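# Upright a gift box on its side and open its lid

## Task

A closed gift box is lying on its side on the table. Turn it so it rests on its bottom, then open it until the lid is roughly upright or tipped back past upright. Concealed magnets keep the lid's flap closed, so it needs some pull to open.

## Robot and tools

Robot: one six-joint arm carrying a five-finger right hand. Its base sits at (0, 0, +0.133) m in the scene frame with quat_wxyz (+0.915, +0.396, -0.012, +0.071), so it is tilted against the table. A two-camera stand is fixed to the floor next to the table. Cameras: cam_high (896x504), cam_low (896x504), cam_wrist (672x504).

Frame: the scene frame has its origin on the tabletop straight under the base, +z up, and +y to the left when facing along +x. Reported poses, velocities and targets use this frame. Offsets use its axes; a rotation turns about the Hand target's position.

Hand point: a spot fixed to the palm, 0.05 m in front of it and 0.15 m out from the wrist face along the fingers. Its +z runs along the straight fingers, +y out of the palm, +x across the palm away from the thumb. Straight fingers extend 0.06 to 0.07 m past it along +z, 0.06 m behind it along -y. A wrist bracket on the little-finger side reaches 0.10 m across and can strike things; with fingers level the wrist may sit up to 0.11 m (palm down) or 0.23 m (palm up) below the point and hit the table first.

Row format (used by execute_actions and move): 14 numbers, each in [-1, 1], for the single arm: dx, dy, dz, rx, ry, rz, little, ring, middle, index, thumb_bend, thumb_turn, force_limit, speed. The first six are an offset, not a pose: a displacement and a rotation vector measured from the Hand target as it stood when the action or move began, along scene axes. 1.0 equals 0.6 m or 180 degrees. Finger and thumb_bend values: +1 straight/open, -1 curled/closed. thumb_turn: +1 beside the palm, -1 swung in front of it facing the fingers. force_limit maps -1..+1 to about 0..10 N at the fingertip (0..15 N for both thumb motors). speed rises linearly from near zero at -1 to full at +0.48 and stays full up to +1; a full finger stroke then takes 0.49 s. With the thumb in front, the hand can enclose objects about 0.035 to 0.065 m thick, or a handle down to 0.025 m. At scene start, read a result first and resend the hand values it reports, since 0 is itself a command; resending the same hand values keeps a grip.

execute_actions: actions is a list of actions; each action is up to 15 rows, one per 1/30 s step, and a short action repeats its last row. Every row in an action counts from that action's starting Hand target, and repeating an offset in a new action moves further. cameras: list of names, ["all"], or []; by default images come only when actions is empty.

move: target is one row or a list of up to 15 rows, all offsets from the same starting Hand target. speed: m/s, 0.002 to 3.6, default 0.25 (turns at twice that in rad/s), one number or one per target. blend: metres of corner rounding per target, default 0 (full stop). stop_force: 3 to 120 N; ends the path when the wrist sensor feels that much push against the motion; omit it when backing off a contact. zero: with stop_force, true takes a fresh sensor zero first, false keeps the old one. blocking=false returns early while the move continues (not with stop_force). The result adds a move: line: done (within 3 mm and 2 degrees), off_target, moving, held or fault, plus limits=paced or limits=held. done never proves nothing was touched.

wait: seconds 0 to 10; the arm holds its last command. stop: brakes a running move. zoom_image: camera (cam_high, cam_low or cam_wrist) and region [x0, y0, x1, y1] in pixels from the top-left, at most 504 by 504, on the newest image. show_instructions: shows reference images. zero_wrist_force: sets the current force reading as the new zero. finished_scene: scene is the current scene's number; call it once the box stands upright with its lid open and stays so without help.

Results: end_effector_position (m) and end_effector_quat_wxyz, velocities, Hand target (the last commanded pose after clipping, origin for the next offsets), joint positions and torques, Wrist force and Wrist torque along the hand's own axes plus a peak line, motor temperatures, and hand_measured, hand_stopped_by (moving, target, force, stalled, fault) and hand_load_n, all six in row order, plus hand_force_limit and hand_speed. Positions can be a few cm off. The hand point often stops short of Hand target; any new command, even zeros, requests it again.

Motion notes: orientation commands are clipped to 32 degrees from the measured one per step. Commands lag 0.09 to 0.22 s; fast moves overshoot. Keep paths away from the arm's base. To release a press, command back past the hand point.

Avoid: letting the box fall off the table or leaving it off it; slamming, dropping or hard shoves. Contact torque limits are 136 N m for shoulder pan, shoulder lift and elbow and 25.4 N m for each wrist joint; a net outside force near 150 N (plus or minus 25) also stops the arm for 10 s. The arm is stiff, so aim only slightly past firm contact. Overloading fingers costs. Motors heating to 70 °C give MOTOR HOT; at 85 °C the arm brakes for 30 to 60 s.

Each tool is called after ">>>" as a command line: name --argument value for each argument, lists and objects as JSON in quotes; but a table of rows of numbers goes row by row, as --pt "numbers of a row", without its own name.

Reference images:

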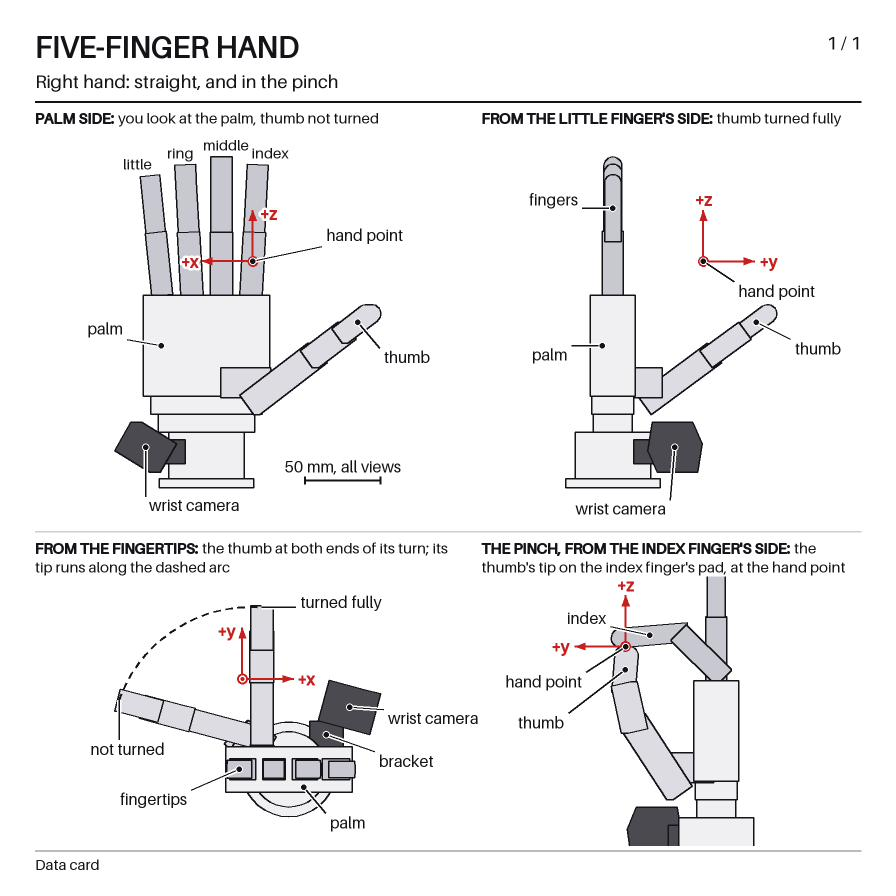

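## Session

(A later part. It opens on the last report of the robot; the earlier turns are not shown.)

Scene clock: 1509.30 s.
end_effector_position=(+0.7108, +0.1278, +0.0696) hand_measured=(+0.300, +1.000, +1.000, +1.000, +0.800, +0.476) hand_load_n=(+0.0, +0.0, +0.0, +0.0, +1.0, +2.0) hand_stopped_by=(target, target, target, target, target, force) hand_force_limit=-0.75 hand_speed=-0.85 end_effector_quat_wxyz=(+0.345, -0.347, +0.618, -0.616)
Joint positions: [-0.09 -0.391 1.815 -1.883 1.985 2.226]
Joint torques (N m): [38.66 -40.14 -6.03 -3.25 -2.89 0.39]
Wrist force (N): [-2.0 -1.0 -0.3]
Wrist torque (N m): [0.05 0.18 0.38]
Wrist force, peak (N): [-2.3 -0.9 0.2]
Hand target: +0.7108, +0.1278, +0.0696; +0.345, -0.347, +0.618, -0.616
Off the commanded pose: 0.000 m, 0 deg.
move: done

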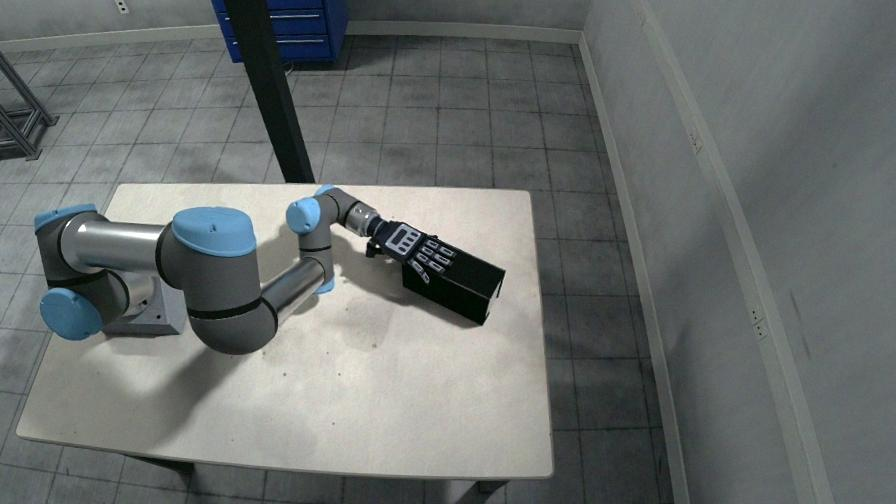

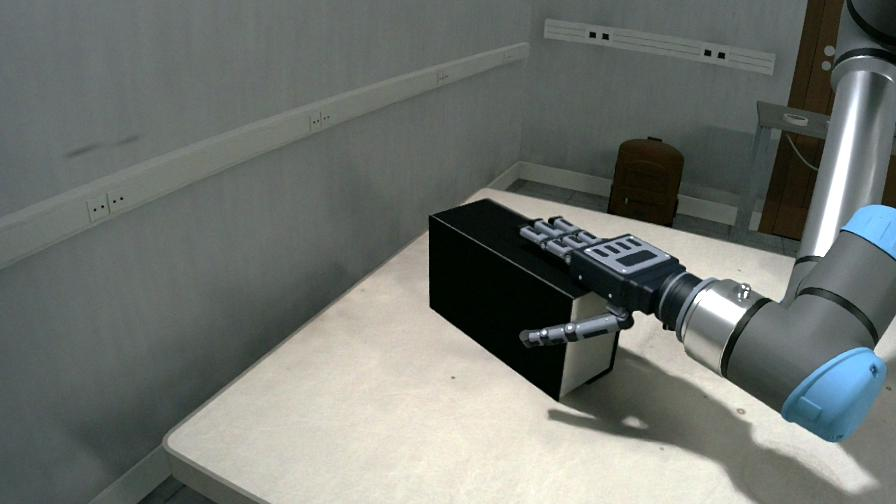

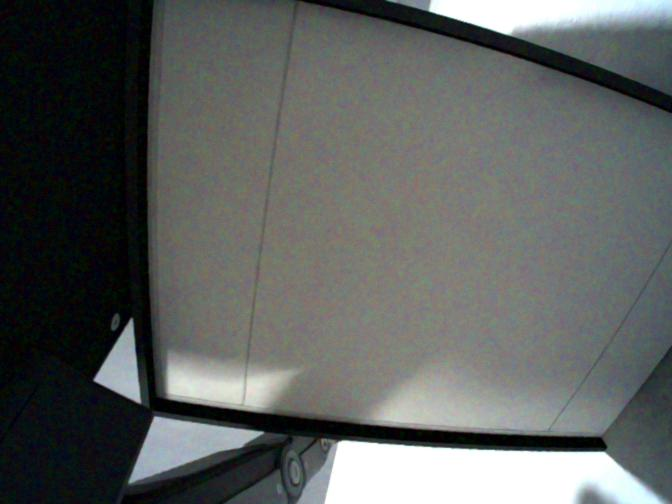

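>>> move --pt "0.00562 0.01154 0.0045 -0.02497 0.01217 0 0.3 1 1 1 0.8 0.1 -0.75 -0.85" --pt "0.01139 0.02337 0.00767 -0.04994 0.02433 0 0.3 1 1 1 0.8 0.1 -0.75 -0.85" --speed 0.03 --blend 0.003 --cameras '["all"]'

>>> zoom_image --camera "cam_low" --region '[410, 180, 660, 410]'

Scene clock: 1544.57 s.
end_effector_position=(+0.7177, +0.1419, +0.0742) hand_measured=(+0.300, +1.000, +1.000, +1.000, +0.800, +0.476) hand_load_n=(+0.0, +0.0, +0.0, +0.0, +0.5, +0.0) hand_stopped_by=(target, target, target, target, target, force) hand_force_limit=-0.75 hand_speed=-0.85 end_effector_quat_wxyz=(-0.293, +0.396, -0.580, +0.648) end_effector_velocity=(+0.000, +0.000, +0.001) end_effector_angular_velocity=(+0.004, -0.004, +0.000)
Joint positions: [-0.053 -0.351 1.748 -1.873 2.005 2.029]
Joint velocities: [0 -0.002 0.002 0 -0.001 0.005]
Joint torques (N m): [35.66 -36.88 2.65 0.14 -0.26 1.54]
Wrist force (N): [-0.9 0.8 -0.2]
Wrist torque (N m): [0.12 0.12 0.32]
Wrist force, peak (N): [-2.3 -1.1 0.0]
Hand target: +0.7176, +0.1419, +0.0742; -0.293, +0.396, -0.580, +0.648
Off the commanded pose: 0.000 m, 0 deg.
move: done

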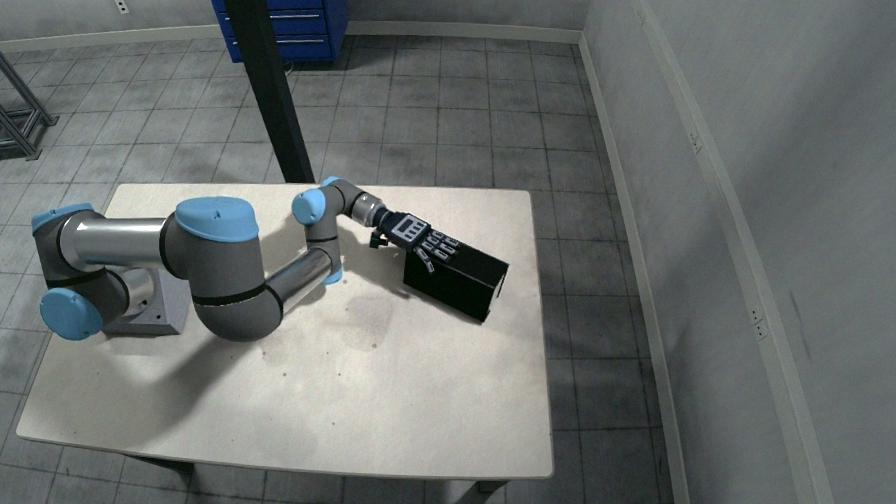

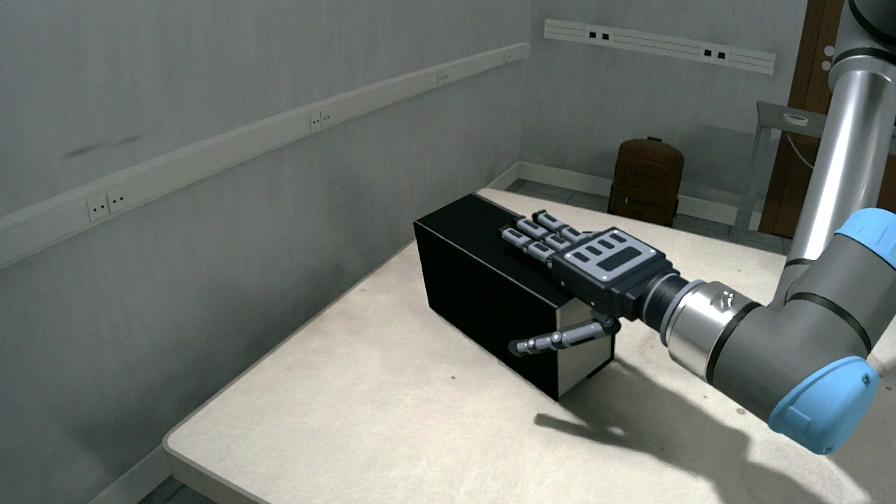

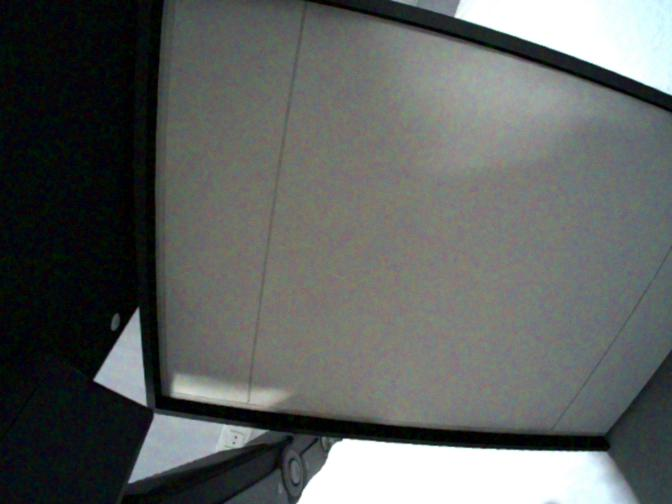

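Scaled by 2.016 from the camera's 896x504 image, which has a finer 1280x720 frame.

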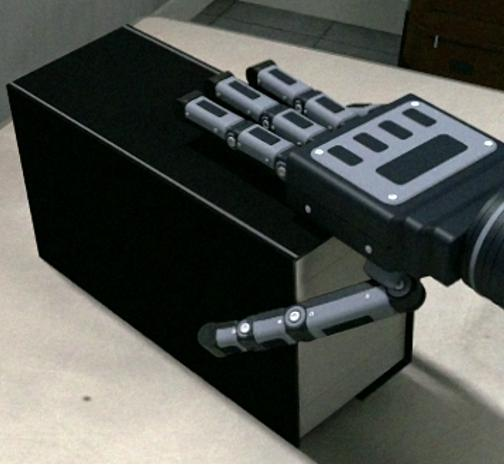

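>>> move --pt "0.00591 0.01214 0.002 -0.02497 0.01217 0 0.3 1 1 1 0.8 0.1 -0.75 -0.85" --pt "0.01183 0.02427 0.003 -0.04994 0.02433 0 0.3 1 1 1 0.8 0.1 -0.75 -0.85" --speed 0.03 --blend 0.003 --cameras '["cam_low", "cam_wrist"]'

>>> zoom_image --camera "cam_low" --region '[390, 180, 640, 410]'

Scene clock: 1554.17 s.
end_effector_position=(+0.7248, +0.1565, +0.0760) hand_measured=(+0.300, +1.000, +1.000, +1.000, +0.800, +0.476) hand_load_n=(+0.0, +0.0, +0.0, +0.0, +0.0, +0.0) hand_stopped_by=(target, target, target, target, target, force) hand_force_limit=-0.75 hand_speed=-0.85 end_effector_quat_wxyz=(-0.239, +0.443, -0.538, +0.676) end_effector_velocity=(-0.001, +0.001, -0.001) end_effector_angular_velocity=(+0.005, +0.000, +0.001)
Joint positions: [-0.023 -0.302 1.673 -1.861 2.016 1.837]
Joint velocities: [0 0.001 0.002 0 0.002 0.005]
Joint torques (N m): [38.15 -40.02 2.31 0.13 0.09 1.84]
Wrist force (N): [-0.8 0.3 0.0]
Wrist torque (N m): [0.09 0.09 0.27]
Wrist force, peak (N): [-1.2 1.0 -0.2]
Hand target: +0.7247, +0.1564, +0.0760; -0.239, +0.443, -0.538, +0.676
Off the commanded pose: 0.000 m, 0 deg.
move: done
Images, in order (width x height): cam_low 896x504, cam_wrist 672x504.

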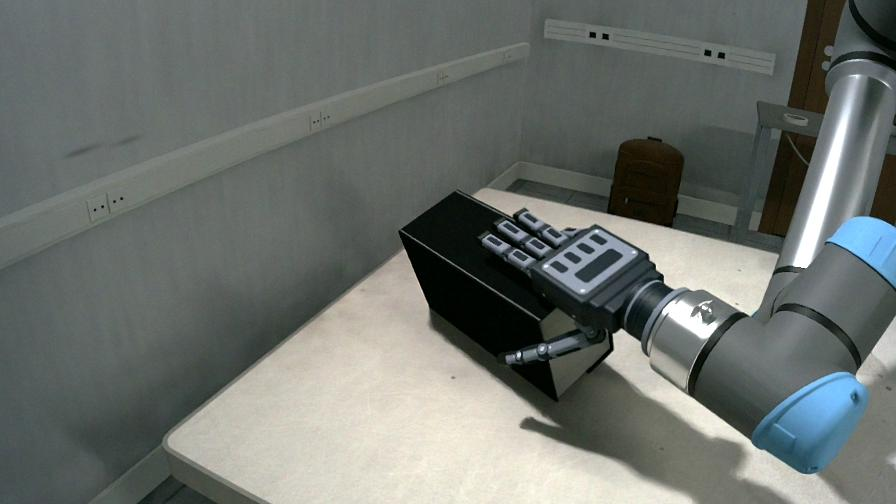

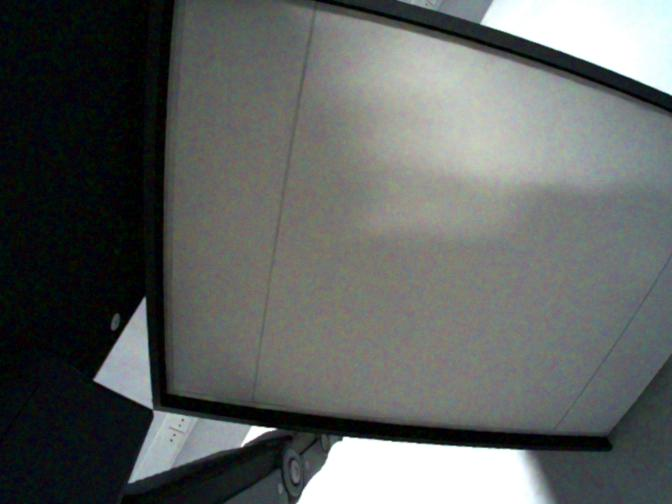

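Scaled by 2.016 from the camera's 896x504 image, which has a finer 1280x720 frame.

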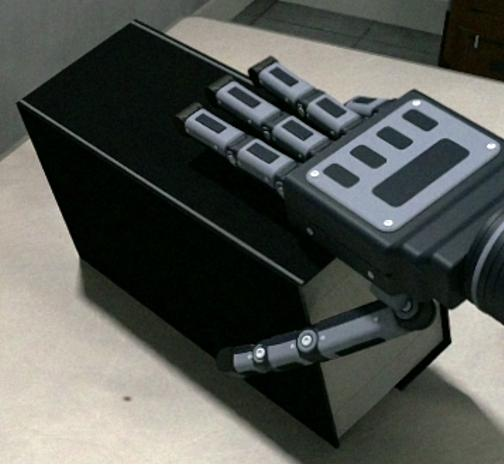

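>>> move --pt "0.00599 0.01229 -0.0003 -0.02497 0.01217 0 0.3 1 1 1 0.8 0.1 -0.75 -0.85" --pt "0.0119 0.02442 -0.0018 -0.04994 0.02433 0 0.3 1 1 1 0.8 0.1 -0.75 -0.85" --speed 0.03 --blend 0.003 --cameras '["cam_low", "cam_wrist"]'

>>> zoom_image --camera "cam_low" --region '[390, 180, 640, 410]'

Scene clock: 1560.90 s.
end_effector_position=(+0.7319, +0.1711, +0.0749) hand_measured=(+0.300, +1.000, +1.000, +1.000, +0.800, +0.476) hand_load_n=(+0.0, +0.0, +0.0, +0.0, +0.5, +0.0) hand_stopped_by=(target, target, target, target, target, force) hand_force_limit=-0.75 hand_speed=-0.85 end_effector_quat_wxyz=(-0.182, +0.485, -0.492, +0.699) end_effector_velocity=(+0.000, +0.000, +0.001) end_effector_angular_velocity=(+0.005, -0.003, +0.000)
Joint positions: [-0.002 -0.248 1.593 -1.844 2.018 1.65]
Joint velocities: [0.001 -0.001 0 0 0.001 0.005]
Joint torques (N m): [40.95 -42.4 2.01 -0.21 -0.58 1.35]
Wrist force (N): [-0.8 0.1 -0.1]
Wrist torque (N m): [0.07 0.06 0.27]
Wrist force, peak (N): [-1.2 0.5 -0.4]
Hand target: +0.7319, +0.1711, +0.0749; -0.183, +0.485, -0.492, +0.699
Off the commanded pose: 0.000 m, 0 deg.
move: done
Images, in order (width x height): cam_low 896x504, cam_wrist 672x504.

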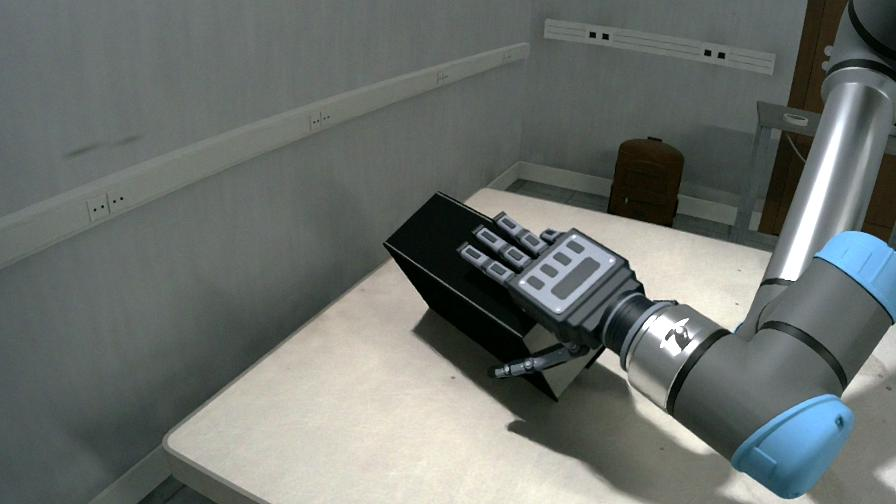

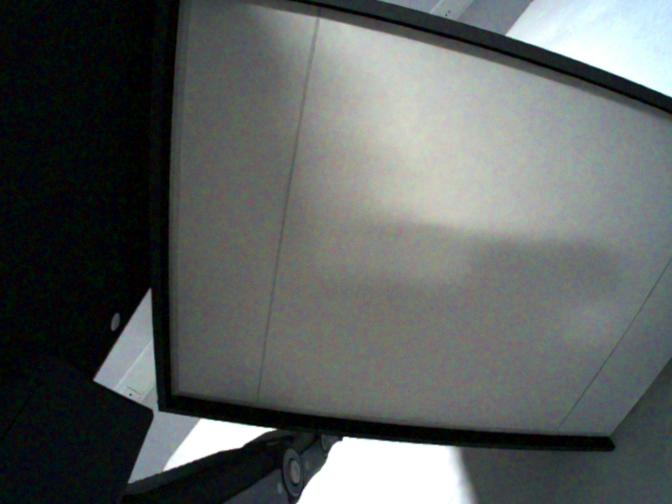

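Scaled by 2.016 from the camera's 896x504 image, which has a finer 1280x720 frame.

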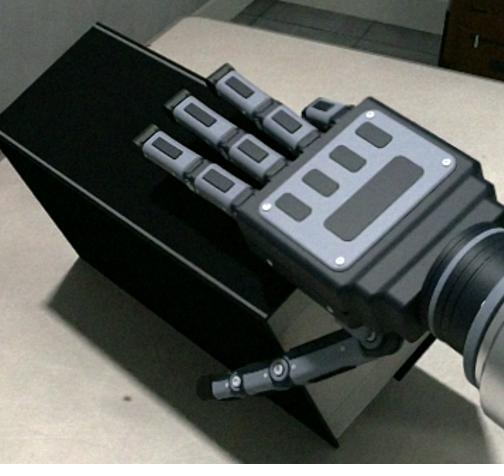

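>>> move --pt "0.00511 0.01049 -0.0045 -0.02497 0.01217 0 0.3 1 1 1 0.8 0.1 -0.75 -0.85" --pt "0.01015 0.02083 -0.01017 -0.04994 0.02433 0 0.3 1 1 1 0.8 0.1 -0.75 -0.85" --speed 0.015 --blend 0.003 --cameras '["all"]'

>>> zoom_image --camera "cam_low" --region '[380, 180, 630, 410]'

Scene clock: 1572.83 s.
end_effector_position=(+0.7380, +0.1836, +0.0688) hand_measured=(+0.300, +1.000, +1.000, +1.000, +0.800, +0.476) hand_load_n=(-0.5, +0.0, +0.0, +0.0, +0.5, +0.0) hand_stopped_by=(target, target, target, target, target, force) hand_force_limit=-0.75 hand_speed=-0.85 end_effector_quat_wxyz=(-0.125, +0.525, -0.443, +0.716)
Joint positions: [0.006 -0.189 1.515 -1.828 2.009 1.472]
Joint torques (N m): [45.16 -38.08 -2.64 0.19 -3.2 0.81]
Wrist force (N): [-0.6 0.4 -0.3]
Wrist torque (N m): [0.08 0.03 0.27]
Wrist force, peak (N): [-1.3 0.3 -0.4]
Hand target: +0.7380, +0.1836, +0.0688; -0.125, +0.525, -0.443, +0.716
Off the commanded pose: 0.000 m, 0 deg.
move: done

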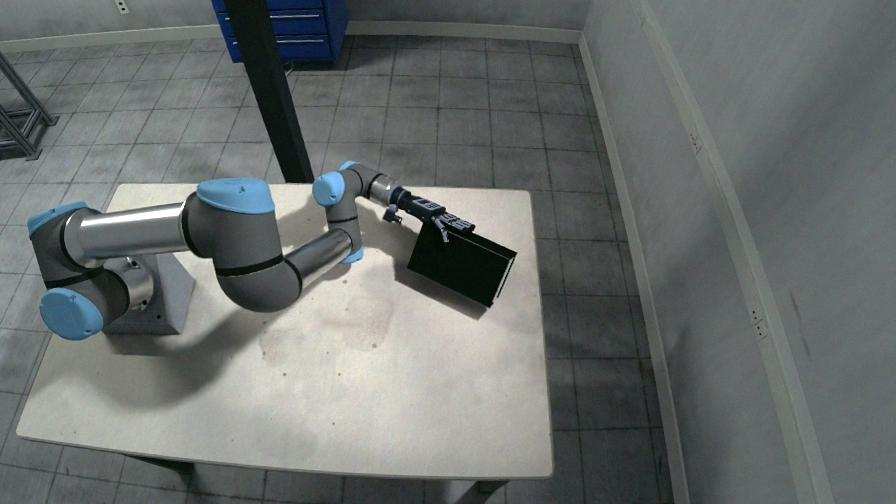

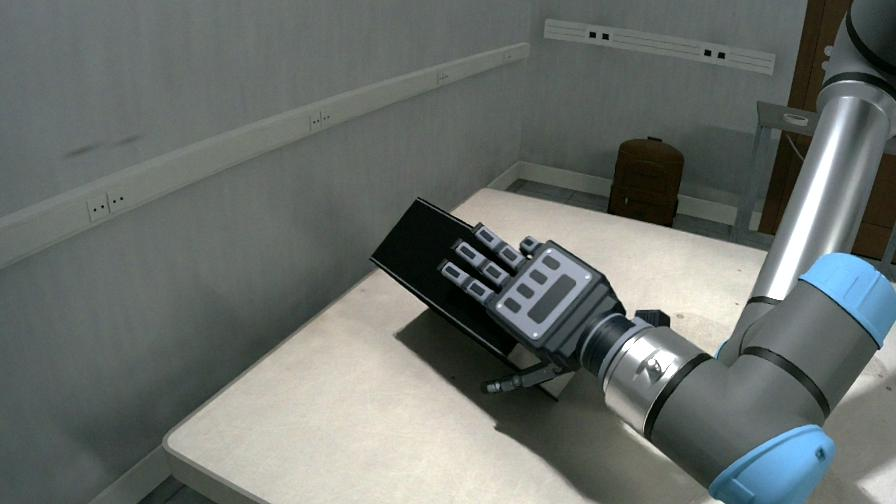

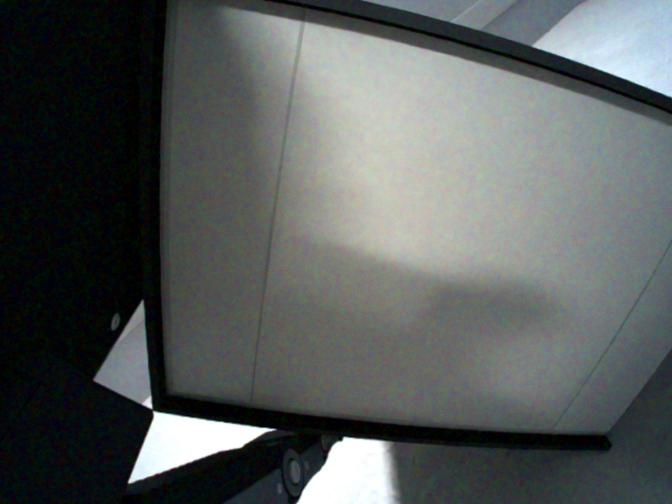

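Scaled by 2.016 from the camera's 896x504 image, which has a finer 1280x720 frame.

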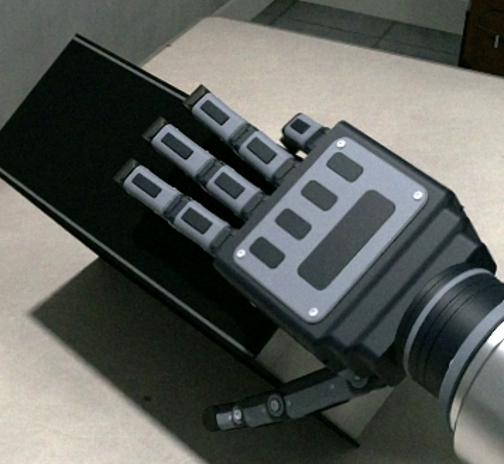

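>>> move --pt "0.00518 0.01064 -0.00583 -0.02497 0.01217 0 0.3 1 1 1 0.8 0.1 -0.75 -0.85" --pt "0.01007 0.02068 -0.0125 -0.04994 0.02433 0 0.3 1 1 1 0.8 0.1 -0.75 -0.85" --speed 0.02 --blend 0.003 --cameras '["all"]'

>>> zoom_image --camera "cam_low" --region '[370, 180, 620, 410]'

Scene clock: 1583.13 s.
end_effector_position=(+0.7440, +0.1960, +0.0613) hand_measured=(+0.300, +1.000, +1.000, +1.000, +0.800, +0.476) hand_load_n=(+0.0, +0.0, +0.0, -0.5, +0.5, +0.0) hand_stopped_by=(target, target, target, target, target, force) hand_force_limit=-0.75 hand_speed=-0.85 end_effector_quat_wxyz=(-0.066, +0.560, -0.390, +0.728)
Joint positions: [0.009 -0.127 1.434 -1.806 1.996 1.298]
Joint torques (N m): [47.05 -41.55 -1.3 -0.19 -3.02 1.04]
Wrist force (N): [-1.0 0.6 -0.2]
Wrist torque (N m): [0.09 0.05 0.22]
Wrist force, peak (N): [-1.5 0.5 -0.4]
Hand target: +0.7440, +0.1960, +0.0613; -0.067, +0.560, -0.390, +0.728
Off the commanded pose: 0.000 m, 0 deg.
move: done

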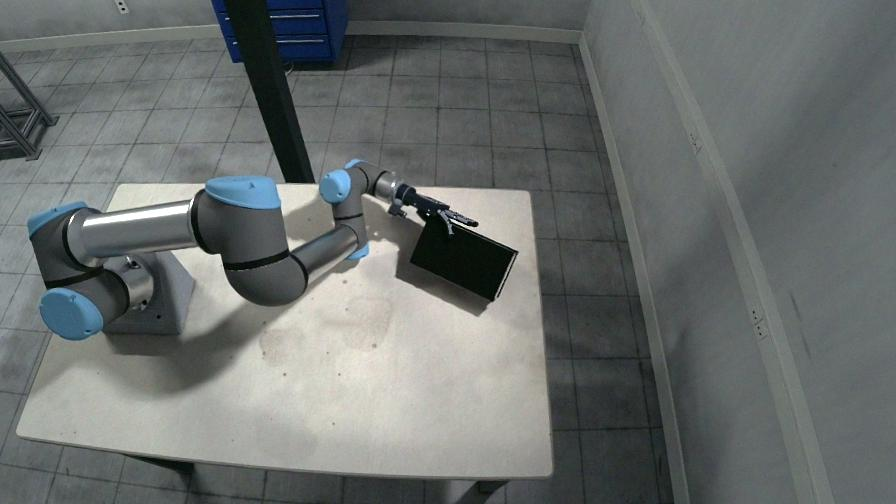

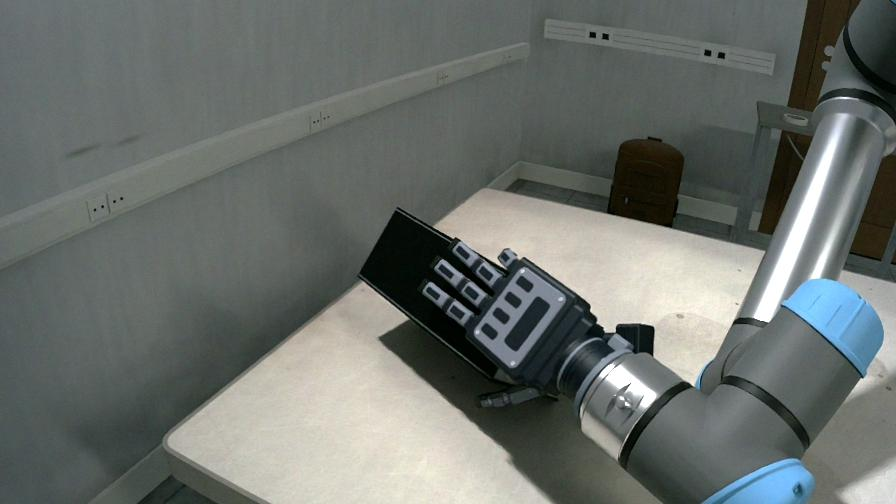

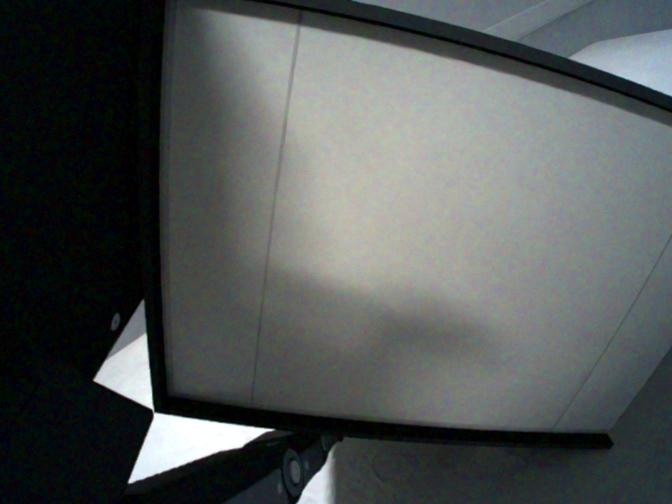

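Scaled by 2.016 from the camera's 896x504 image, which has a finer 1280x720 frame.

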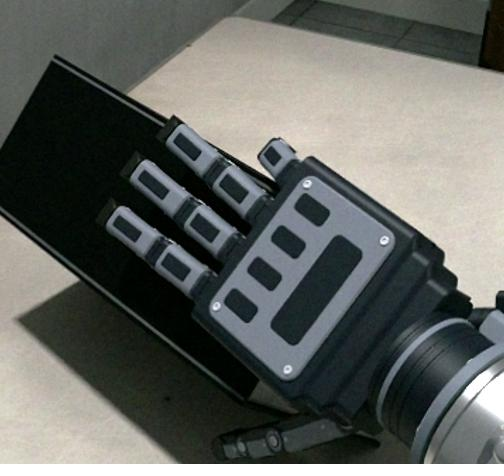

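>>> move --pt "0 0 0 0 0 0 1 1 1 1 0.8 0.1 -0.75 -0.8" --pt "0.00638 0.00968 -0.00933 -0.02198 0.01831 0.00478 1 1 1 1 0.8 0.1 -0.75 -0.8" --pt "0.01241 0.01861 -0.01967 -0.04363 0.03731 0.00833 1 1 1 1 0.8 0.1 -0.75 -0.8" --speed 0.02 --blend '[0, 0.002, 0]' --cameras '["all"]'

>>> zoom_image --camera "cam_low" --region '[350, 180, 600, 410]'

Scene clock: 1650.23 s.
end_effector_position=(+0.7515, +0.2072, +0.0495) hand_measured=(+1.000, +1.000, +1.000, +1.000, +0.800, +0.476) hand_load_n=(+0.0, +0.0, +0.0, +0.0, +0.5, +0.5) hand_stopped_by=(target, target, target, target, target, force) hand_force_limit=-0.75 hand_speed=-0.80 end_effector_quat_wxyz=(-0.015, +0.610, -0.335, +0.718)
Joint positions: [0.011 -0.091 1.363 -1.716 2.008 1.145]
Joint torques (N m): [47.75 -38.38 -1.82 -1.68 -0.38 1.04]
Wrist force (N): [-0.9 0.5 -0.4]
Wrist torque (N m): [0.09 0.01 0.20]
Wrist force, peak (N): [-1.7 0.6 -0.6]
Hand target: +0.7515, +0.2071, +0.0495; -0.015, +0.610, -0.335, +0.718
Off the commanded pose: 0.000 m, 0 deg.
move: done

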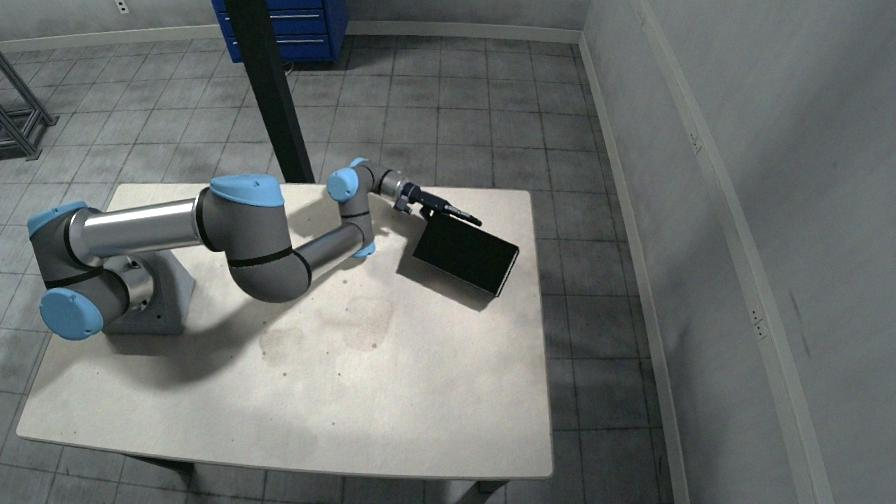

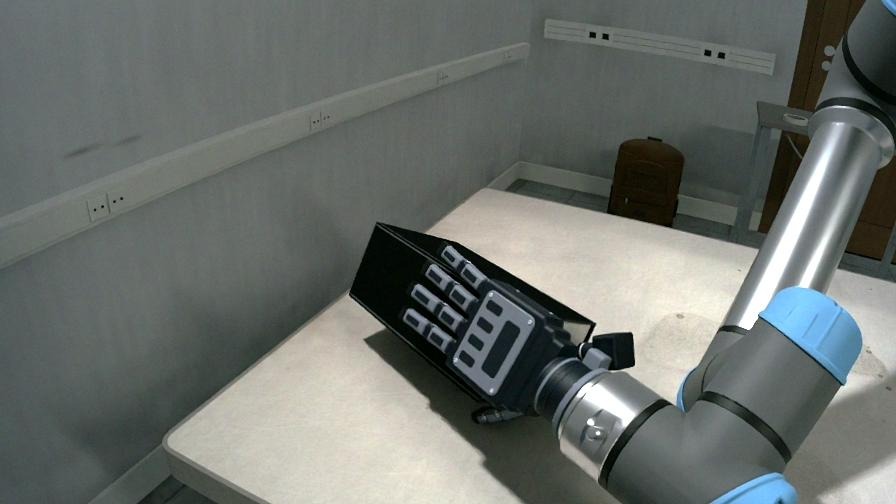

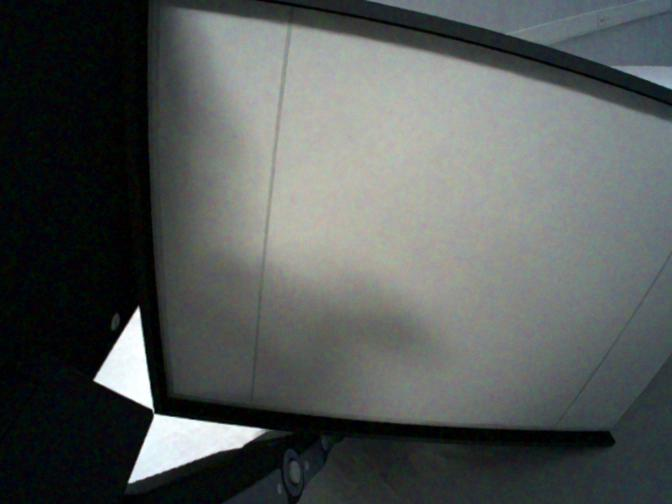

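Scaled by 2.016 from the camera's 896x504 image, which has a finer 1280x720 frame.

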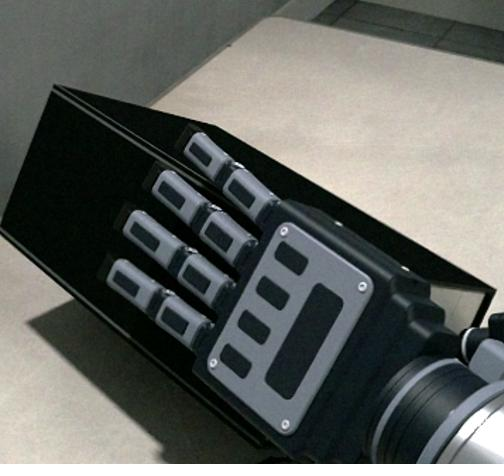

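>>> move --pt "0.00617 0.00923 -0.0105 -0.02167 0.01896 0.00352 1 1 1 1 0.8 0.1 -0.75 -0.8" --pt "0.0119 0.01757 -0.02217 -0.04308 0.03841 0.0057 1 1 1 1 0.8 0.1 -0.75 -0.8" --speed 0.02 --blend '[0.002, 0]' --cameras '["all"]'

>>> zoom_image --camera "cam_low" --region '[340, 200, 590, 450]'

Scene clock: 1667.53 s.
end_effector_position=(+0.7586, +0.2177, +0.0362) hand_measured=(+1.000, +1.000, +1.000, +1.000, +0.740, +0.474) hand_load_n=(+0.0, +0.0, +0.5, +0.0, -38.0, -31.0) hand_stopped_by=(target, target, target, target, target, force) hand_force_limit=-0.75 hand_speed=-0.80 end_effector_quat_wxyz=(+0.040, +0.654, -0.280, +0.701)
Joint positions: [0.013 -0.047 1.279 -1.629 2.035 0.99]
Joint torques (N m): [-11.22 -15.73 2.78 4.94 10.67 3.35]
Wrist force (N): [73.3 -29.2 -34.5]
Wrist torque (N m): [-0.69 -3.57 1.57]
Wrist force, peak (N): [76.7 -37.3 -38.2]
Hand target: +0.7586, +0.2177, +0.0362; +0.040, +0.654, -0.280, +0.701
Off the commanded pose: 0.000 m, 0 deg.
move: done

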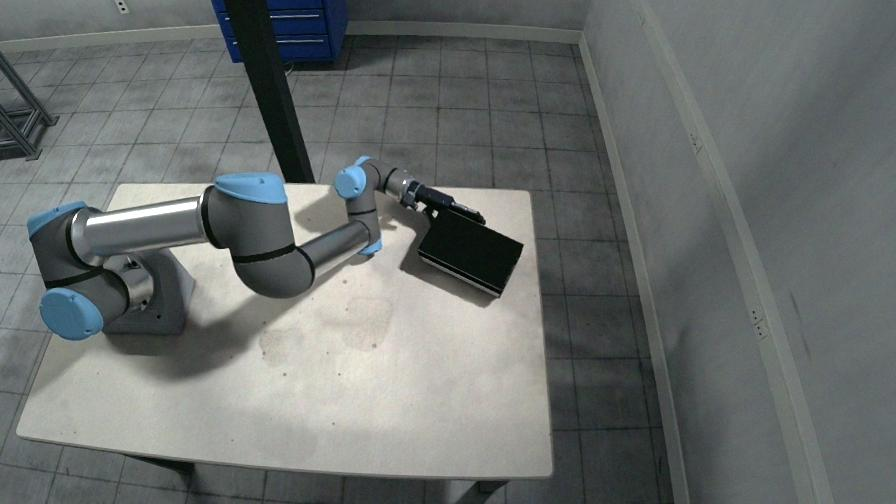

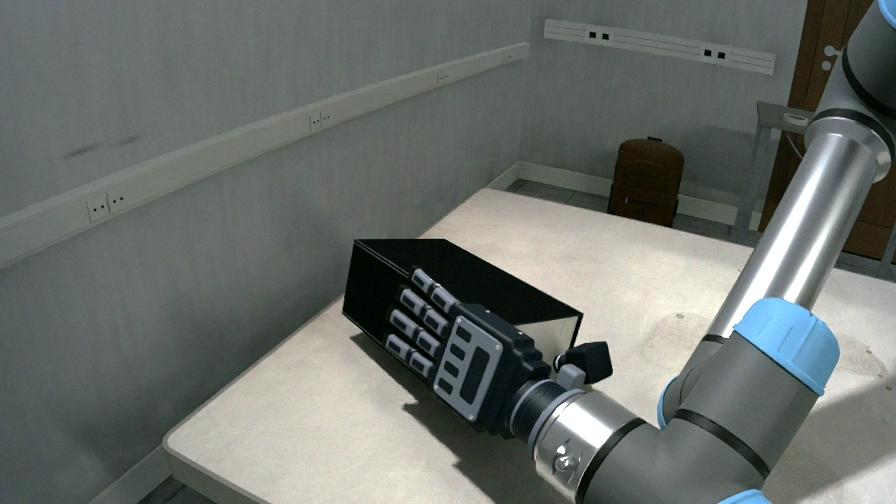

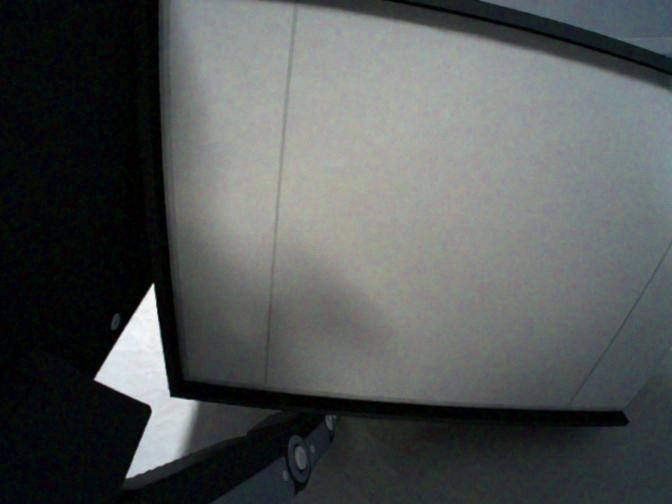

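Scaled by 2.016 from the camera's 896x504 image, which has a finer 1280x720 frame.

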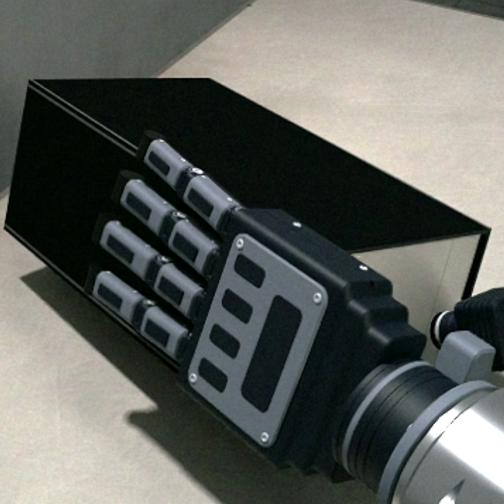

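>>> move --target '[0, 0, 0.02, 0, 0, 0, 1, 1, 1, 1, 0.8, 0.1, -0.75, -0.8]' --speed 0.04

Scene clock: 1670.47 s.
end_effector_position=(+0.7585, +0.2177, +0.0482) hand_measured=(+1.000, +1.000, +1.000, +1.000, +0.756, +0.476) hand_load_n=(+0.0, +0.0, +0.0, +0.0, +1.0, +0.5) hand_stopped_by=(target, target, target, target, target, force) hand_force_limit=-0.75 hand_speed=-0.80 end_effector_quat_wxyz=(+0.040, +0.654, -0.280, +0.701)
Joint positions: [0.028 -0.064 1.287 -1.624 2.049 0.983]
Joint torques (N m): [34.13 -33.58 -10.86 -1.47 -3.27 0.1]
Wrist force (N): [-2.2 1.1 -0.7]
Wrist torque (N m): [0.18 0.23 0.13]
Wrist force, peak (N): [73.4 -29.3 -34.6]
Hand target: +0.7586, +0.2177, +0.0482; +0.040, +0.654, -0.280, +0.701
Off the commanded pose: 0.000 m, 0 deg.
move: done

>>> execute_actions --actions '[]' --cameras '["all"]'

>>> zoom_image --camera "cam_low" --region '[340, 200, 590, 450]'

Scene clock: 1675.93 s.
end_effector_position=(+0.7586, +0.2177, +0.0482) hand_measured=(+1.000, +1.000, +1.000, +1.000, +0.756, +0.476) hand_load_n=(+0.0, +0.0, +0.0, +0.0, +0.5, +0.5) hand_stopped_by=(target, target, target, target, target, force) hand_force_limit=-0.75 hand_speed=-0.80 end_effector_quat_wxyz=(+0.040, +0.654, -0.280, +0.701)
Joint positions: [0.028 -0.063 1.287 -1.624 2.048 0.983]
Joint velocities: within noise
Joint torques (N m): [34.57 -32.85 -12.72 -3.89 -3.34 0.81]
Motor temperatures (°C): [38 42 34 42 39 43]
Wrist force (N): [-2.0 0.9 -0.7]
Wrist torque (N m): [0.16 0.20 0.12]
Wrist force, peak (N): [-2.4 1.1 -0.9]
Hand target: +0.7586, +0.2177, +0.0482; +0.040, +0.654, -0.280, +0.701
Off the commanded pose: 0.000 m, 0 deg.

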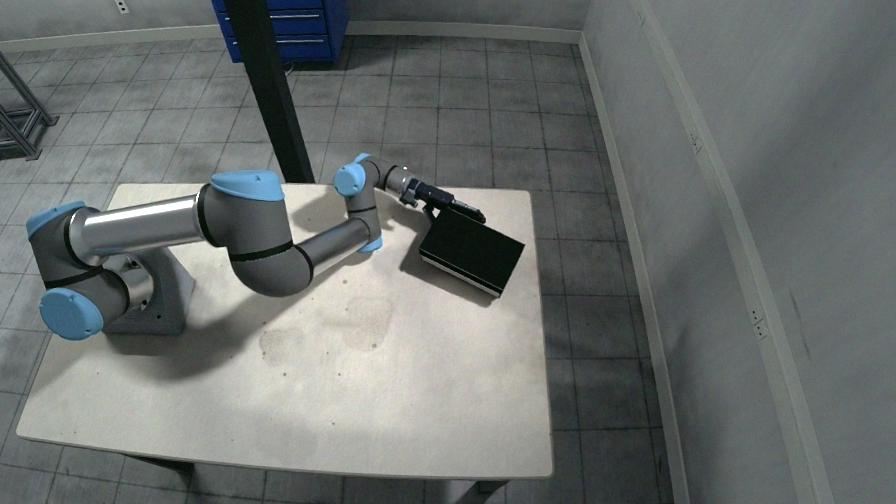

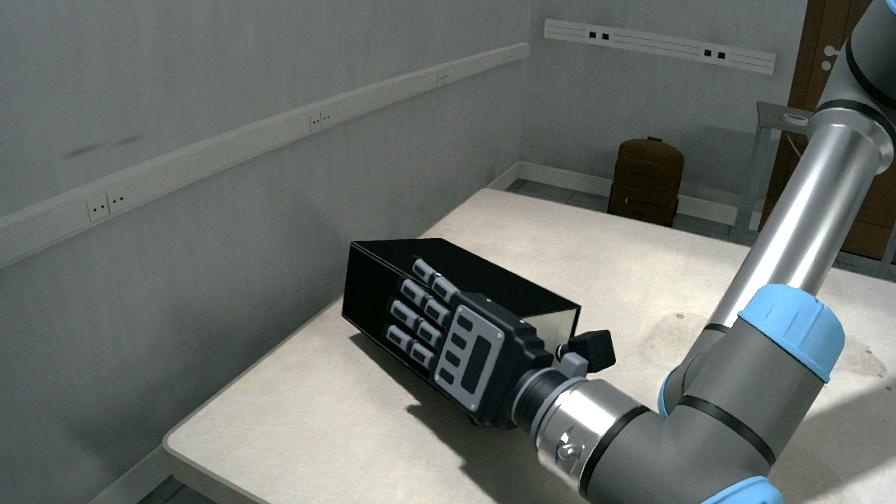

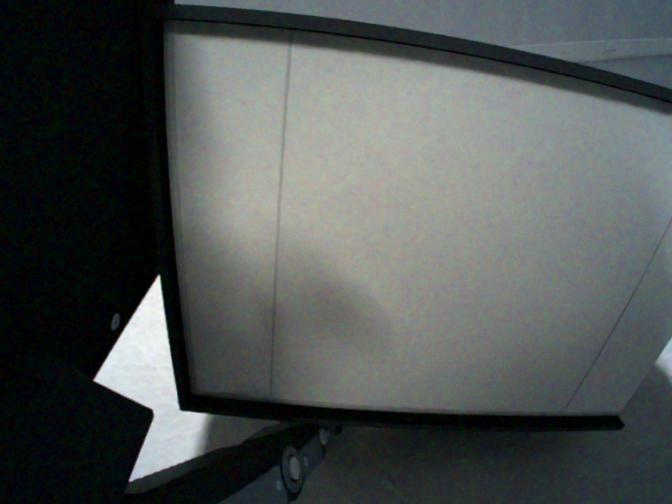

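Scaled by 2.016 from the camera's 896x504 image, which has a finer 1280x720 frame.

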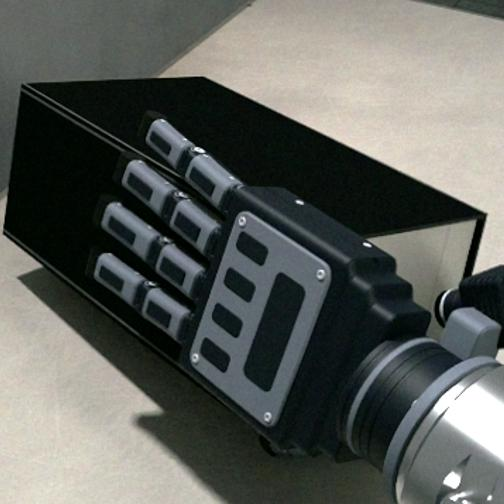

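>>> move --target '[-0.0061, -0.0124, -0.0045, 0, 0, 0, 1, 1, 1, 1, 0.8, 0.1, -0.75, -0.8]' --speed 0.02 --stop_force 6 --cameras '["all"]'

Scene clock: 1695.87 s.
end_effector_position=(+0.7549, +0.2102, +0.0455) hand_measured=(+1.000, +1.000, +1.000, +1.000, +0.754, +0.476) hand_load_n=(+0.0, +0.0, +0.0, +0.0, -0.5, +1.0) hand_stopped_by=(target, target, target, target, target, force) hand_force_limit=-0.75 hand_speed=-0.80 end_effector_quat_wxyz=(+0.040, +0.654, -0.280, +0.701)
Joint positions: [0.017 -0.076 1.316 -1.637 2.039 0.988]
Joint torques (N m): [46.99 -31.46 -11.24 0.77 0.53 -0.68]
Wrist force (N): [-1.0 -0.2 -0.9]
Wrist torque (N m): [0.17 0.18 0.10]
Wrist force, peak (N): [-2.3 1.2 -1.1]
Hand target: +0.7549, +0.2102, +0.0455; +0.040, +0.654, -0.280, +0.701
Off the commanded pose: 0.000 m, 0 deg.
move: done

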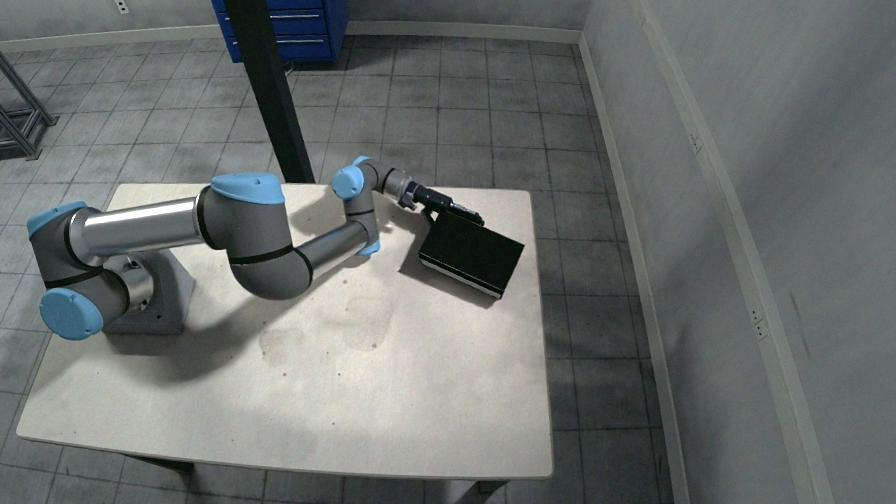

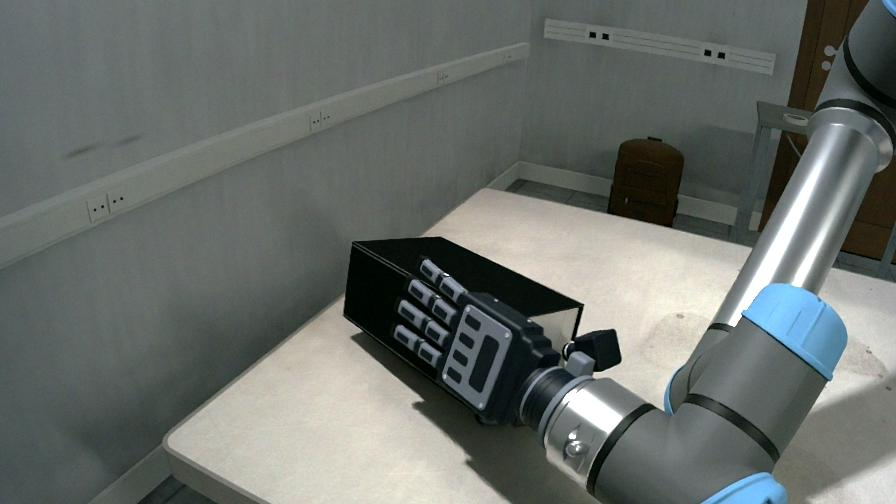

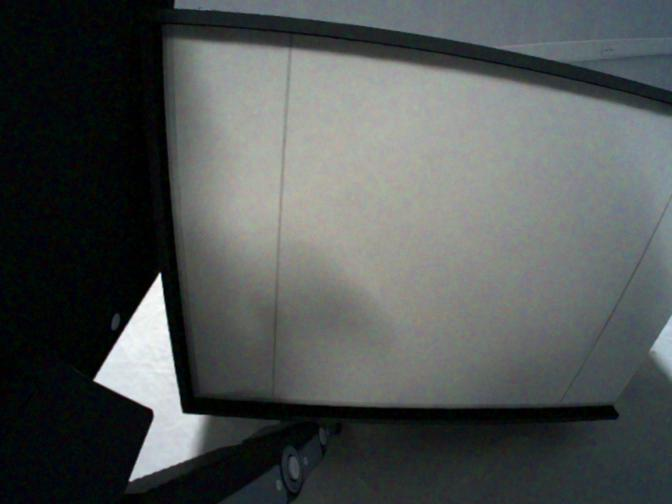

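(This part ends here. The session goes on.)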